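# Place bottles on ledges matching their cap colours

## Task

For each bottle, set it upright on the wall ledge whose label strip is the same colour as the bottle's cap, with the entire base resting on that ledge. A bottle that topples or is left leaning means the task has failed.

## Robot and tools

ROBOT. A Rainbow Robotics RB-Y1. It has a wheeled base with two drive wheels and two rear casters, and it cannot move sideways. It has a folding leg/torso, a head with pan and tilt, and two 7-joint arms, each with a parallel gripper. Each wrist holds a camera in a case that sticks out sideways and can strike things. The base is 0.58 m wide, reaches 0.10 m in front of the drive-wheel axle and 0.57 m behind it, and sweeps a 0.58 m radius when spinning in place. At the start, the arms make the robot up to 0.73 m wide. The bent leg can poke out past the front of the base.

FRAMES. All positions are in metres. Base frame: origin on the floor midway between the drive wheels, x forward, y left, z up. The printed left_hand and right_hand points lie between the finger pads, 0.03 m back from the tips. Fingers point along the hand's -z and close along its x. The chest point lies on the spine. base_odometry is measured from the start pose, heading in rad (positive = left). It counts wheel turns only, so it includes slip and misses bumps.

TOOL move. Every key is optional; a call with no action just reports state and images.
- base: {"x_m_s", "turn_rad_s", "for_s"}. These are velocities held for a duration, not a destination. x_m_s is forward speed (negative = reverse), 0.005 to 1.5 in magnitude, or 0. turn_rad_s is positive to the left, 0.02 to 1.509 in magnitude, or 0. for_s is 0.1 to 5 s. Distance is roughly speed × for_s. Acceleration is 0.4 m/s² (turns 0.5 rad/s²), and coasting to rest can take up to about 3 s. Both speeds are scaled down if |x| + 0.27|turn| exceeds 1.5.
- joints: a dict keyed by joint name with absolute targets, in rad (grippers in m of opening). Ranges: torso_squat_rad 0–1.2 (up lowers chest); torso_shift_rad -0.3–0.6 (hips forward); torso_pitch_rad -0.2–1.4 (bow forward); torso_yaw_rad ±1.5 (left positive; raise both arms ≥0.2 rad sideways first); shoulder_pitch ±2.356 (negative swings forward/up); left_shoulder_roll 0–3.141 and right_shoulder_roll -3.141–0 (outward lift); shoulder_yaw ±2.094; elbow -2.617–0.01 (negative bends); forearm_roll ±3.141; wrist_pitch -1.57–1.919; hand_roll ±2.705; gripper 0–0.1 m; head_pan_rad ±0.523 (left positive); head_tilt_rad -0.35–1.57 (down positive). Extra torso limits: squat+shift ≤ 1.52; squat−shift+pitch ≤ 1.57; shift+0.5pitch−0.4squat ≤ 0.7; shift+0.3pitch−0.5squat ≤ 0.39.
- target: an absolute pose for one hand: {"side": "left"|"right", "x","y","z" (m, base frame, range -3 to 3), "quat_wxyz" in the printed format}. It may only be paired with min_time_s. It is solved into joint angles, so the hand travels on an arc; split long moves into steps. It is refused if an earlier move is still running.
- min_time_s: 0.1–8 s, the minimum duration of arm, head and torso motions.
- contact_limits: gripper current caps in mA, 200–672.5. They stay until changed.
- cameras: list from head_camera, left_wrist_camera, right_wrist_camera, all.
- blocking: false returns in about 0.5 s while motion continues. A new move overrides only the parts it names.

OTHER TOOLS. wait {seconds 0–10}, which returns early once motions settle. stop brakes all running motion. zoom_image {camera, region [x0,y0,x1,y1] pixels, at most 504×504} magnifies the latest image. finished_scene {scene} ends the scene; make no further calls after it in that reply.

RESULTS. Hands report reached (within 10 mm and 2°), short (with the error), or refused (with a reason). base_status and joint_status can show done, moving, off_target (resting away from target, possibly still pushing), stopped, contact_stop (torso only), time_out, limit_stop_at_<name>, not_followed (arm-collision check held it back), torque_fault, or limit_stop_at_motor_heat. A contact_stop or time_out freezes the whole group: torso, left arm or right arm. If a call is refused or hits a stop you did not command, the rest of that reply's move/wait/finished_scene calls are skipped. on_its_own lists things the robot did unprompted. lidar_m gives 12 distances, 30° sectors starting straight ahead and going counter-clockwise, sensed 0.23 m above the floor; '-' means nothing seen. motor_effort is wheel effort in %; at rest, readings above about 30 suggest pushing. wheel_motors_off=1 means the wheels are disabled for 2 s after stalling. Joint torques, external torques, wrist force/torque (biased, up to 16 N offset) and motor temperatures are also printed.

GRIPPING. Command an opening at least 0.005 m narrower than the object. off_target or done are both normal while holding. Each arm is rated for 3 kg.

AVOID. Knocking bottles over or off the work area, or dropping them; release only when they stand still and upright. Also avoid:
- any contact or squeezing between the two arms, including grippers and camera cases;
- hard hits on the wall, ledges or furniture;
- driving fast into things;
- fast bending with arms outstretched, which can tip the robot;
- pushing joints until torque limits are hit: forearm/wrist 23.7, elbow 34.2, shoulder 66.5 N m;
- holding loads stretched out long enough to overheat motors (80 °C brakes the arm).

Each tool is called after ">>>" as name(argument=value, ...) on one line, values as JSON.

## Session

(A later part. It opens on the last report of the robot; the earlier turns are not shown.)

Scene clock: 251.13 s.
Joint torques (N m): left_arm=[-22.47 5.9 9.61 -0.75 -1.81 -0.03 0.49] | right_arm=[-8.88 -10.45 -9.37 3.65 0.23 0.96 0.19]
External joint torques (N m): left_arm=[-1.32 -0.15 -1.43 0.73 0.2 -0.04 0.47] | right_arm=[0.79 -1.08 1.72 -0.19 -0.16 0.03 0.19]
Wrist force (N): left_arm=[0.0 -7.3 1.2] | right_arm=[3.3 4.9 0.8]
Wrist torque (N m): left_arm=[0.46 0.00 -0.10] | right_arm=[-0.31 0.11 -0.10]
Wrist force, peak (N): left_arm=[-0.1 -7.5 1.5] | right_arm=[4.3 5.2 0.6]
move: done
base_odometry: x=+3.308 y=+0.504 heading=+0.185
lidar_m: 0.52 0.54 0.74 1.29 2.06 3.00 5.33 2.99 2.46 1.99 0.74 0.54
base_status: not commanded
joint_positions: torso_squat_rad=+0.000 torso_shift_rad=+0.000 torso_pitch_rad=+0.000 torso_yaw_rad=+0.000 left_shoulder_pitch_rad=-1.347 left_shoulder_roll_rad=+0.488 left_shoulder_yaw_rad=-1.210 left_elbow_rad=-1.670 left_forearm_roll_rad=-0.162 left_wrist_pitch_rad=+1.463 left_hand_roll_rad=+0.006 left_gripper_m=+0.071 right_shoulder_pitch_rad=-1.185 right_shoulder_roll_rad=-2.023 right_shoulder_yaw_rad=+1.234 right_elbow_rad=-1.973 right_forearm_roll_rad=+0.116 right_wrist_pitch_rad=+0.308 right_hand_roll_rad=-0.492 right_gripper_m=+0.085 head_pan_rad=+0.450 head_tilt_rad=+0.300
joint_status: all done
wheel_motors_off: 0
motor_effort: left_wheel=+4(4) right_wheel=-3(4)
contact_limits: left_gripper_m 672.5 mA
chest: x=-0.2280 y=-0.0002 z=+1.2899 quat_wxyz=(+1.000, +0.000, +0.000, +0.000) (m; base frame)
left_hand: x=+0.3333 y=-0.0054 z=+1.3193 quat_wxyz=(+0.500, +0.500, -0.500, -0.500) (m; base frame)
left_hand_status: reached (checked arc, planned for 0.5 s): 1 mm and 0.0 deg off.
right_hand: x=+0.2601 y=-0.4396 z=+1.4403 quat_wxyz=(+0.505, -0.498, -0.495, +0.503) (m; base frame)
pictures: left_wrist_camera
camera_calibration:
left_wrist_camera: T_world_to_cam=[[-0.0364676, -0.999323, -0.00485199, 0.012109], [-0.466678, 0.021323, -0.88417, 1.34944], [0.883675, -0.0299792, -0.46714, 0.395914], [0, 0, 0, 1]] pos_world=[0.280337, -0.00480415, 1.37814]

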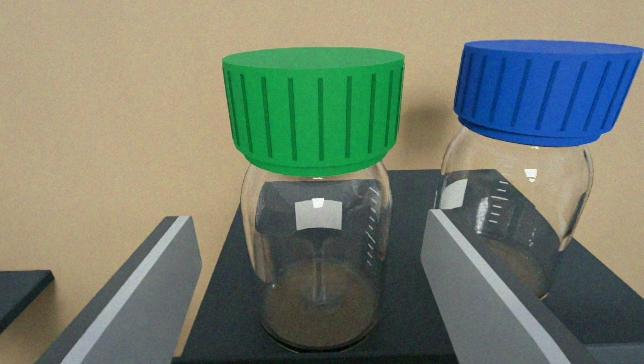

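>>> move(target={"side": "left", "x": 0.376, "y": -0.0058, "z": 1.319, "quat_wxyz": [0.5, 0.5, -0.5, -0.5]}, min_time_s=0.9)

>>> move(joints={"left_gripper_m": 0.04}, cameras=["left_wrist_camera"])

Scene clock: 252.90 s.
Joint torques (N m): left_arm=[-23.96 6.94 11.71 -0.58 -1.82 0.02 0.49] | right_arm=[-9.78 -11 -9.12 3.68 0.26 1 0.19]
External joint torques (N m): left_arm=[-1.36 0.2 1.06 0.74 0.11 -0.03 0.48] | right_arm=[-0.11 -1.63 1.97 -0.16 -0.13 0.06 0.19]
Wrist force (N): left_arm=[0.3 -7.4 1.0] | right_arm=[3.7 4.9 0.5]
Wrist torque (N m): left_arm=[0.48 0.05 -0.10] | right_arm=[-0.32 0.16 -0.12]
Wrist force, peak (N): left_arm=[0.0 -7.6 1.3] | right_arm=[3.9 5.4 0.3]
move: done
base_odometry: x=+3.308 y=+0.504 heading=+0.185
lidar_m: 0.51 0.53 0.74 1.29 2.06 3.01 5.33 2.98 2.45 1.98 0.74 0.54
base_status: not commanded
joint_positions: torso_squat_rad=+0.000 torso_shift_rad=+0.000 torso_pitch_rad=+0.000 torso_yaw_rad=+0.000 left_shoulder_pitch_rad=-1.378 left_shoulder_roll_rad=+0.446 left_shoulder_yaw_rad=-1.207 left_elbow_rad=-1.452 left_forearm_roll_rad=-0.152 left_wrist_pitch_rad=+1.296 left_hand_roll_rad=+0.025 left_gripper_m=+0.071 right_shoulder_pitch_rad=-1.185 right_shoulder_roll_rad=-2.023 right_shoulder_yaw_rad=+1.234 right_elbow_rad=-1.973 right_forearm_roll_rad=+0.116 right_wrist_pitch_rad=+0.308 right_hand_roll_rad=-0.492 right_gripper_m=+0.085 head_pan_rad=+0.450 head_tilt_rad=+0.300
joint_status: all done
wheel_motors_off: 0
motor_effort: left_wheel=+4(5) right_wheel=-4(4)
contact_limits: left_gripper_m 672.5 mA
chest: x=-0.2280 y=-0.0002 z=+1.2899 quat_wxyz=(+1.000, +0.000, +0.000, +0.000) (m; base frame)
left_hand: x=+0.3760 y=-0.0057 z=+1.3191 quat_wxyz=(+0.500, +0.500, -0.500, -0.500) (m; base frame)
left_hand_status: reached (checked arc, planned for 0.9 s): 0 mm and 0.0 deg off.
right_hand: x=+0.2601 y=-0.4396 z=+1.4403 quat_wxyz=(+0.505, -0.498, -0.495, +0.503) (m; base frame)
pictures: none

Scene clock: 253.73 s.
Joint torques (N m): left_arm=[-24.09 6.5 12.02 -0.67 -1.7 0.2 0.46] | right_arm=[-8.91 -10.88 -9.58 3.61 0.26 1 0.19]
External joint torques (N m): left_arm=[-1.48 -0.25 1.36 0.65 0.22 0.15 0.45] | right_arm=[0.76 -1.5 1.51 -0.23 -0.13 0.07 0.19]
Wrist force (N): left_arm=[0.3 -6.9 1.1] | right_arm=[3.5 4.4 0.1]
Wrist torque (N m): left_arm=[0.44 0.01 -0.05] | right_arm=[-0.23 0.15 -0.12]
Wrist force, peak (N): left_arm=[0.1 -7.7 1.1] | right_arm=[3.6 5.4 -0.1]
move: off_target
base_odometry: x=+3.308 y=+0.504 heading=+0.185
lidar_m: 0.51 0.53 0.74 1.30 2.07 3.00 5.33 2.99 2.45 1.98 0.74 0.53
base_status: not commanded
joint_positions: torso_squat_rad=+0.000 torso_shift_rad=+0.000 torso_pitch_rad=+0.000 torso_yaw_rad=+0.000 left_shoulder_pitch_rad=-1.378 left_shoulder_roll_rad=+0.446 left_shoulder_yaw_rad=-1.207 left_elbow_rad=-1.452 left_forearm_roll_rad=-0.152 left_wrist_pitch_rad=+1.296 left_hand_roll_rad=+0.025 left_gripper_m=+0.055 right_shoulder_pitch_rad=-1.185 right_shoulder_roll_rad=-2.023 right_shoulder_yaw_rad=+1.234 right_elbow_rad=-1.973 right_forearm_roll_rad=+0.116 right_wrist_pitch_rad=+0.308 right_hand_roll_rad=-0.492 right_gripper_m=+0.085 head_pan_rad=+0.450 head_tilt_rad=+0.300
joint_status: left_gripper_m off_target (ended at +0.055, target +0.040)
wheel_motors_off: 0
motor_effort: left_wheel=+4(4) right_wheel=-3(5)
contact_limits: left_gripper_m 672.5 mA
chest: x=-0.2280 y=-0.0002 z=+1.2899 quat_wxyz=(+1.000, +0.000, +0.000, +0.000) (m; base frame)
left_hand: x=+0.3760 y=-0.0057 z=+1.3191 quat_wxyz=(+0.500, +0.500, -0.500, -0.500) (m; base frame)
right_hand: x=+0.2601 y=-0.4396 z=+1.4403 quat_wxyz=(+0.505, -0.498, -0.495, +0.503) (m; base frame)
pictures: left_wrist_camera
camera_calibration:
left_wrist_camera: T_world_to_cam=[[-0.0360746, -0.999335, -0.00539508, 0.0138898], [-0.466599, 0.0216171, -0.884205, 1.36922], [0.883733, -0.02938, -0.467068, 0.357962], [0, 0, 0, 1]] pos_world=[0.323037, -0.00520122, 1.37794]

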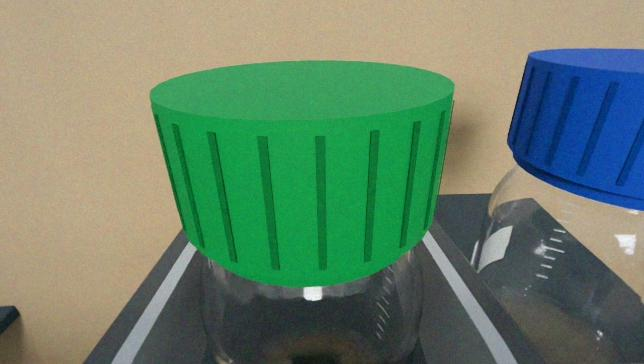

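>>> move(target={"side": "left", "x": 0.3755, "y": -0.0055, "z": 1.368, "quat_wxyz": [0.5, 0.5, -0.5, -0.5]}, min_time_s=0.9)

>>> move(target={"side": "left", "x": 0.24, "y": 0.01, "z": 1.385, "quat_wxyz": [0.5, 0.5, -0.5, -0.5]}, min_time_s=1.2)

>>> move(target={"side": "left", "x": 0.22, "y": 0.15, "z": 1.42, "quat_wxyz": [0.5, 0.5, -0.5, -0.5]}, min_time_s=0.9)

>>> move(target={"side": "left", "x": 0.25, "y": 0.345, "z": 1.465, "quat_wxyz": [0.5, 0.5, -0.5, -0.5]}, min_time_s=1.1, cameras=["head_camera", "left_wrist_camera"])

Scene clock: 255.70 s.
Joint torques (N m): left_arm=[-24.79 9.16 12.52 -1.98 -2.05 0.02 0.06] | right_arm=[-8.9 -10.44 -9.41 3.54 0.19 0.99 0.28]
External joint torques (N m): left_arm=[-2.13 1.76 1.74 -1.11 -0.13 0.15 0.04] | right_arm=[0.77 -1.06 1.68 -0.3 -0.2 0.05 0.29]
Wrist force (N): left_arm=[0.0 -8.9 1.1] | right_arm=[3.7 4.6 -0.2]
Wrist torque (N m): left_arm=[0.46 0.01 0.02] | right_arm=[-0.25 0.11 -0.18]
Wrist force, peak (N): left_arm=[-0.1 -9.2 1.2] | right_arm=[4.4 4.9 0.2]
move: done
base_odometry: x=+3.308 y=+0.504 heading=+0.185
lidar_m: 0.51 0.53 0.73 1.29 2.07 3.01 5.33 2.99 2.45 1.98 0.72 0.53
base_status: not commanded
joint_positions: torso_squat_rad=+0.000 torso_shift_rad=+0.000 torso_pitch_rad=+0.000 torso_yaw_rad=+0.000 left_shoulder_pitch_rad=-1.455 left_shoulder_roll_rad=+0.478 left_shoulder_yaw_rad=-1.142 left_elbow_rad=-1.475 left_forearm_roll_rad=-0.054 left_wrist_pitch_rad=+1.310 left_hand_roll_rad=-0.062 left_gripper_m=+0.055 right_shoulder_pitch_rad=-1.185 right_shoulder_roll_rad=-2.023 right_shoulder_yaw_rad=+1.234 right_elbow_rad=-1.973 right_forearm_roll_rad=+0.116 right_wrist_pitch_rad=+0.308 right_hand_roll_rad=-0.492 right_gripper_m=+0.085 head_pan_rad=+0.450 head_tilt_rad=+0.300
joint_status: all done
wheel_motors_off: 0
motor_effort: left_wheel=+4(5) right_wheel=-3(4)
contact_limits: left_gripper_m 672.5 mA
chest: x=-0.2280 y=-0.0002 z=+1.2899 quat_wxyz=(+1.000, +0.000, +0.000, +0.000) (m; base frame)
left_hand: x=+0.3755 y=-0.0056 z=+1.3678 quat_wxyz=(+0.500, +0.500, -0.500, -0.500) (m; base frame)
left_hand_status: reached (checked arc, planned for 0.9 s): 0 mm and 0.0 deg off.
right_hand: x=+0.2601 y=-0.4396 z=+1.4403 quat_wxyz=(+0.505, -0.498, -0.495, +0.503) (m; base frame)
pictures: none

Scene clock: 257.23 s.
Joint torques (N m): left_arm=[-18.64 7.58 12.28 -0.65 -2.1 -0.52 0.03] | right_arm=[-9.69 -11.22 -9.51 3.89 0.25 0.9 0.35]
External joint torques (N m): left_arm=[-0.53 1.85 1.7 -0.3 -0.12 -0.3 0.01] | right_arm=[-0.02 -1.85 1.58 0.05 -0.14 -0.03 0.35]
Wrist force (N): left_arm=[0.0 -9.2 1.2] | right_arm=[4.4 4.8 0.6]
Wrist torque (N m): left_arm=[0.49 0.02 0.03] | right_arm=[-0.33 0.21 -0.14]
Wrist force, peak (N): left_arm=[-0.4 -9.4 1.5] | right_arm=[4.8 4.5 0.2]
move: done
base_odometry: x=+3.308 y=+0.504 heading=+0.185
lidar_m: 0.51 0.54 0.74 1.29 2.06 3.01 5.33 2.98 2.46 1.99 0.73 0.54
base_status: not commanded
joint_positions: torso_squat_rad=+0.000 torso_shift_rad=+0.000 torso_pitch_rad=+0.000 torso_yaw_rad=+0.000 left_shoulder_pitch_rad=-1.426 left_shoulder_roll_rad=+0.584 left_shoulder_yaw_rad=-1.107 left_elbow_rad=-2.106 left_forearm_roll_rad=-0.027 left_wrist_pitch_rad=+1.831 left_hand_roll_rad=-0.107 left_gripper_m=+0.055 right_shoulder_pitch_rad=-1.185 right_shoulder_roll_rad=-2.023 right_shoulder_yaw_rad=+1.234 right_elbow_rad=-1.973 right_forearm_roll_rad=+0.116 right_wrist_pitch_rad=+0.308 right_hand_roll_rad=-0.492 right_gripper_m=+0.085 head_pan_rad=+0.450 head_tilt_rad=+0.300
joint_status: all done
wheel_motors_off: 0
motor_effort: left_wheel=+4(5) right_wheel=-3(4)
contact_limits: left_gripper_m 672.5 mA
chest: x=-0.2280 y=-0.0002 z=+1.2899 quat_wxyz=(+1.000, +0.000, +0.000, +0.000) (m; base frame)
left_hand: x=+0.2405 y=+0.0098 z=+1.3849 quat_wxyz=(+0.500, +0.500, -0.500, -0.500) (m; base frame)
left_hand_status: reached (checked arc, planned for 1.2 s): 1 mm and 0.0 deg off.
right_hand: x=+0.2601 y=-0.4396 z=+1.4403 quat_wxyz=(+0.505, -0.498, -0.495, +0.503) (m; base frame)
pictures: none

Scene clock: 258.47 s.
Joint torques (N m): left_arm=[-16.42 6.47 10.38 0.98 -2.24 -0.38 0.02] | right_arm=[-9.13 -10.56 -9.67 3.69 0.11 1.02 0.05]
External joint torques (N m): left_arm=[-1.27 0.01 0.83 -0.31 -0.22 -0.15 0.01] | right_arm=[0.54 -1.19 1.42 -0.15 -0.28 0.08 0.06]
Wrist force (N): left_arm=[-0.2 -8.6 1.1] | right_arm=[3.9 4.8 -0.5]
Wrist torque (N m): left_arm=[0.42 0.00 0.05] | right_arm=[-0.30 0.14 -0.10]
Wrist force, peak (N): left_arm=[1.0 -9.7 1.0] | right_arm=[4.1 5.0 0.2]
move: done
base_odometry: x=+3.308 y=+0.504 heading=+0.185
lidar_m: 0.51 0.54 0.74 1.30 2.07 3.00 5.32 2.98 2.45 1.98 0.73 0.53
base_status: not commanded
joint_positions: torso_squat_rad=+0.000 torso_shift_rad=+0.000 torso_pitch_rad=+0.000 torso_yaw_rad=+0.000 left_shoulder_pitch_rad=-1.241 left_shoulder_roll_rad=+1.137 left_shoulder_yaw_rad=-0.874 left_elbow_rad=-2.474 left_forearm_roll_rad=+0.183 left_wrist_pitch_rad=+1.649 left_hand_roll_rad=-0.115 left_gripper_m=+0.055 right_shoulder_pitch_rad=-1.185 right_shoulder_roll_rad=-2.023 right_shoulder_yaw_rad=+1.234 right_elbow_rad=-1.973 right_forearm_roll_rad=+0.116 right_wrist_pitch_rad=+0.308 right_hand_roll_rad=-0.492 right_gripper_m=+0.085 head_pan_rad=+0.450 head_tilt_rad=+0.300
joint_status: all done
wheel_motors_off: 0
motor_effort: left_wheel=+4(5) right_wheel=-3(4)
contact_limits: left_gripper_m 672.5 mA
chest: x=-0.2280 y=-0.0002 z=+1.2899 quat_wxyz=(+1.000, +0.000, +0.000, +0.000) (m; base frame)
left_hand: x=+0.2199 y=+0.1501 z=+1.4200 quat_wxyz=(+0.500, +0.501, -0.500, -0.499) (m; base frame)
left_hand_status: reached (checked arc, planned for 0.9 s): 0 mm and 0.1 deg off.
right_hand: x=+0.2601 y=-0.4395 z=+1.4403 quat_wxyz=(+0.505, -0.498, -0.495, +0.503) (m; base frame)
pictures: none

Scene clock: 259.90 s.
Joint torques (N m): left_arm=[-11.37 11.6 12.11 4.74 -1.46 0.47 0.26] | right_arm=[-8.72 -10.73 -9.34 3.5 0.35 0.93 0.2]
External joint torques (N m): left_arm=[-0.95 0.57 1.48 0.46 -0.31 0.23 0.25] | right_arm=[0.95 -1.35 1.75 -0.34 -0.04 0 0.21]
Wrist force (N): left_arm=[-0.2 -8.3 1.1] | right_arm=[3.5 4.4 0.3]
Wrist torque (N m): left_arm=[0.39 -0.02 -0.10] | right_arm=[-0.22 0.11 -0.16]
Wrist force, peak (N): left_arm=[-0.4 -9.9 1.2] | right_arm=[4.1 5.1 -0.2]
move: done
base_odometry: x=+3.308 y=+0.504 heading=+0.185
lidar_m: 0.51 0.54 0.73 1.29 2.06 3.00 5.33 2.99 2.46 1.98 0.74 0.54
base_status: not commanded
joint_positions: torso_squat_rad=+0.000 torso_shift_rad=+0.000 torso_pitch_rad=+0.000 torso_yaw_rad=+0.000 left_shoulder_pitch_rad=-0.879 left_shoulder_roll_rad=+1.942 left_shoulder_yaw_rad=-0.700 left_elbow_rad=-2.220 left_forearm_roll_rad=+0.307 left_wrist_pitch_rad=+0.657 left_hand_roll_rad=+0.119 left_gripper_m=+0.055 right_shoulder_pitch_rad=-1.185 right_shoulder_roll_rad=-2.023 right_shoulder_yaw_rad=+1.234 right_elbow_rad=-1.973 right_forearm_roll_rad=+0.116 right_wrist_pitch_rad=+0.308 right_hand_roll_rad=-0.492 right_gripper_m=+0.085 head_pan_rad=+0.450 head_tilt_rad=+0.300
joint_status: all done
wheel_motors_off: 0
motor_effort: left_wheel=+4(5) right_wheel=-3(4)
contact_limits: left_gripper_m 672.5 mA
chest: x=-0.2280 y=-0.0002 z=+1.2899 quat_wxyz=(+1.000, +0.000, +0.000, +0.000) (m; base frame)
left_hand: x=+0.2496 y=+0.3450 z=+1.4643 quat_wxyz=(+0.502, +0.500, -0.497, -0.501) (m; base frame)
left_hand_status: reached (checked arc, planned for 1.1 s): 1 mm and 0.4 deg off.
right_hand: x=+0.2601 y=-0.4396 z=+1.4403 quat_wxyz=(+0.505, -0.498, -0.495, +0.503) (m; base frame)
pictures: head_camera, left_wrist_camera
camera_calibration:
head_camera: T_world_to_cam=[[0.408394, -0.91253, 0.022427, 0.0551787], [-0.228104, -0.125814, -0.965474, 1.44995], [0.883846, 0.389178, -0.259533, 0.51196], [0, 0, 0, 1]] pos_world=[-0.144289, 0.0335327, 1.53152]
left_wrist_camera: T_world_to_cam=[[-0.0315373, -0.999479, -0.00680195, 0.36161], [-0.472125, 0.0208949, -0.881284, 1.42843], [0.880967, -0.024582, -0.472538, 0.554724], [0, 0, 0, 1]] pos_world=[0.197105, 0.345211, 1.52344]

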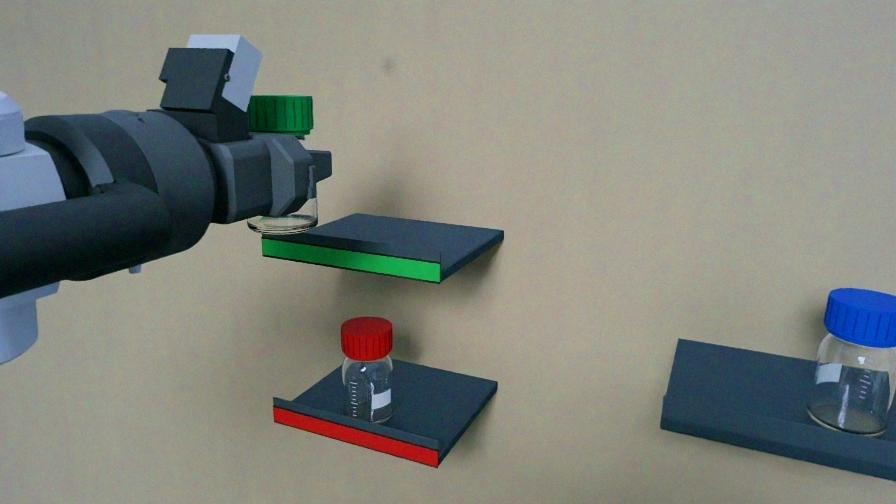

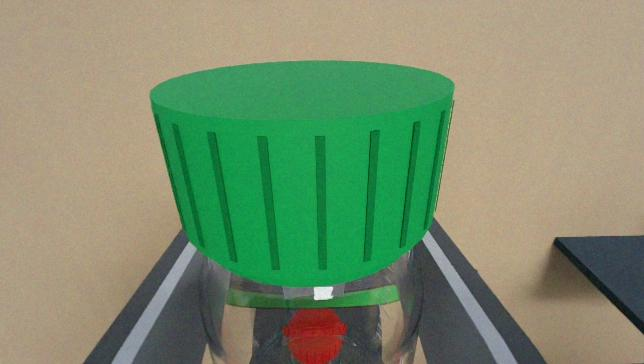

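>>> move(target={"side": "left", "x": 0.388, "y": 0.347, "z": 1.457, "quat_wxyz": [0.5, 0.5, -0.5, -0.5]}, min_time_s=1.2)

>>> move(target={"side": "left", "x": 0.389, "y": 0.347, "z": 1.427, "quat_wxyz": [0.5, 0.5, -0.5, -0.5]}, min_time_s=0.8, cameras=["left_wrist_camera"])

>>> move(target={"side": "left", "x": 0.389, "y": 0.347, "z": 1.424, "quat_wxyz": [0.5, 0.5, -0.5, -0.5]}, min_time_s=0.3)

Scene clock: 262.03 s.
Joint torques (N m): left_arm=[-21.16 13.07 11.11 0.94 -1.04 -1.05 0.32] | right_arm=[-9.15 -11.15 -9.21 3.47 0.28 0.85 0.14]
External joint torques (N m): left_arm=[-2.21 1.34 -0.97 0.73 -0.14 -0.19 0.31] | right_arm=[0.52 -1.77 1.88 -0.37 -0.11 -0.09 0.15]
Wrist force (N): left_arm=[0.1 -8.9 1.3] | right_arm=[4.0 4.9 0.0]
Wrist torque (N m): left_arm=[0.47 0.04 0.03] | right_arm=[-0.30 0.16 -0.12]
Wrist force, peak (N): left_arm=[-0.3 -9.5 1.2] | right_arm=[4.3 5.2 0.6]
move: done
base_odometry: x=+3.308 y=+0.504 heading=+0.185
lidar_m: 0.51 0.54 0.74 1.30 2.06 3.00 5.33 2.98 2.46 1.99 0.74 0.53
base_status: not commanded
joint_positions: torso_squat_rad=+0.000 torso_shift_rad=+0.000 torso_pitch_rad=+0.000 torso_yaw_rad=+0.000 left_shoulder_pitch_rad=-1.093 left_shoulder_roll_rad=+1.360 left_shoulder_yaw_rad=-0.748 left_elbow_rad=-1.603 left_forearm_roll_rad=+0.443 left_wrist_pitch_rad=+0.585 left_hand_roll_rad=-0.439 left_gripper_m=+0.055 right_shoulder_pitch_rad=-1.185 right_shoulder_roll_rad=-2.023 right_shoulder_yaw_rad=+1.234 right_elbow_rad=-1.973 right_forearm_roll_rad=+0.116 right_wrist_pitch_rad=+0.308 right_hand_roll_rad=-0.492 right_gripper_m=+0.085 head_pan_rad=+0.450 head_tilt_rad=+0.300
joint_status: all done
wheel_motors_off: 0
motor_effort: left_wheel=+4(5) right_wheel=-3(4)
contact_limits: left_gripper_m 672.5 mA
chest: x=-0.2280 y=-0.0002 z=+1.2899 quat_wxyz=(+1.000, +0.000, +0.000, +0.000) (m; base frame)
left_hand: x=+0.3879 y=+0.3469 z=+1.4572 quat_wxyz=(+0.500, +0.500, -0.500, -0.500) (m; base frame)
left_hand_status: reached (checked arc, planned for 1.2 s): 0 mm and 0.1 deg off.
right_hand: x=+0.2601 y=-0.4396 z=+1.4403 quat_wxyz=(+0.505, -0.498, -0.495, +0.503) (m; base frame)
pictures: none

Scene clock: 263.17 s.
Joint torques (N m): left_arm=[-20.17 12.96 14.49 -1.04 -1.27 -0.98 0.55] | right_arm=[-9.27 -11.34 -8.86 3.61 0.4 0.93 0.16]
External joint torques (N m): left_arm=[-1.26 0.64 2.23 -0.92 -0.36 -0.24 0.53] | right_arm=[0.4 -1.96 2.23 -0.24 0.01 -0.01 0.17]
Wrist force (N): left_arm=[0.1 -8.6 0.9] | right_arm=[4.5 4.3 0.9]
Wrist torque (N m): left_arm=[0.42 0.02 -0.10] | right_arm=[-0.26 0.21 -0.18]
Wrist force, peak (N): left_arm=[0.2 -9.2 0.8] | right_arm=[4.0 5.3 0.1]
move: done
base_odometry: x=+3.308 y=+0.504 heading=+0.185
lidar_m: 0.51 0.54 0.74 1.30 2.07 3.01 5.33 2.99 2.46 1.99 0.74 0.53
base_status: not commanded
joint_positions: torso_squat_rad=+0.000 torso_shift_rad=+0.000 torso_pitch_rad=+0.000 torso_yaw_rad=+0.000 left_shoulder_pitch_rad=-1.015 left_shoulder_roll_rad=+1.345 left_shoulder_yaw_rad=-0.735 left_elbow_rad=-1.625 left_forearm_roll_rad=+0.352 left_wrist_pitch_rad=+0.567 left_hand_roll_rad=-0.374 left_gripper_m=+0.055 right_shoulder_pitch_rad=-1.185 right_shoulder_roll_rad=-2.023 right_shoulder_yaw_rad=+1.234 right_elbow_rad=-1.973 right_forearm_roll_rad=+0.116 right_wrist_pitch_rad=+0.308 right_hand_roll_rad=-0.492 right_gripper_m=+0.085 head_pan_rad=+0.450 head_tilt_rad=+0.300
joint_status: all done
wheel_motors_off: 0
motor_effort: left_wheel=+4(4) right_wheel=-3(5)
contact_limits: left_gripper_m 672.5 mA
chest: x=-0.2280 y=-0.0002 z=+1.2899 quat_wxyz=(+1.000, +0.000, +0.000, +0.000) (m; base frame)
left_hand: x=+0.3886 y=+0.3470 z=+1.4273 quat_wxyz=(+0.501, +0.497, -0.498, -0.504) (m; base frame)
left_hand_status: reached (checked arc, planned for 0.8 s): 0 mm and 0.6 deg off.
right_hand: x=+0.2601 y=-0.4396 z=+1.4403 quat_wxyz=(+0.505, -0.498, -0.495, +0.503) (m; base frame)
pictures: left_wrist_camera
camera_calibration:
left_wrist_camera: T_world_to_cam=[[-0.0402622, -0.999174, -0.00552539, 0.369168], [-0.475865, 0.0240371, -0.87919, 1.45875], [0.878596, -0.0327688, -0.47644, 0.424133], [0, 0, 0, 1]] pos_world=[0.33639, 0.347697, 1.48663]

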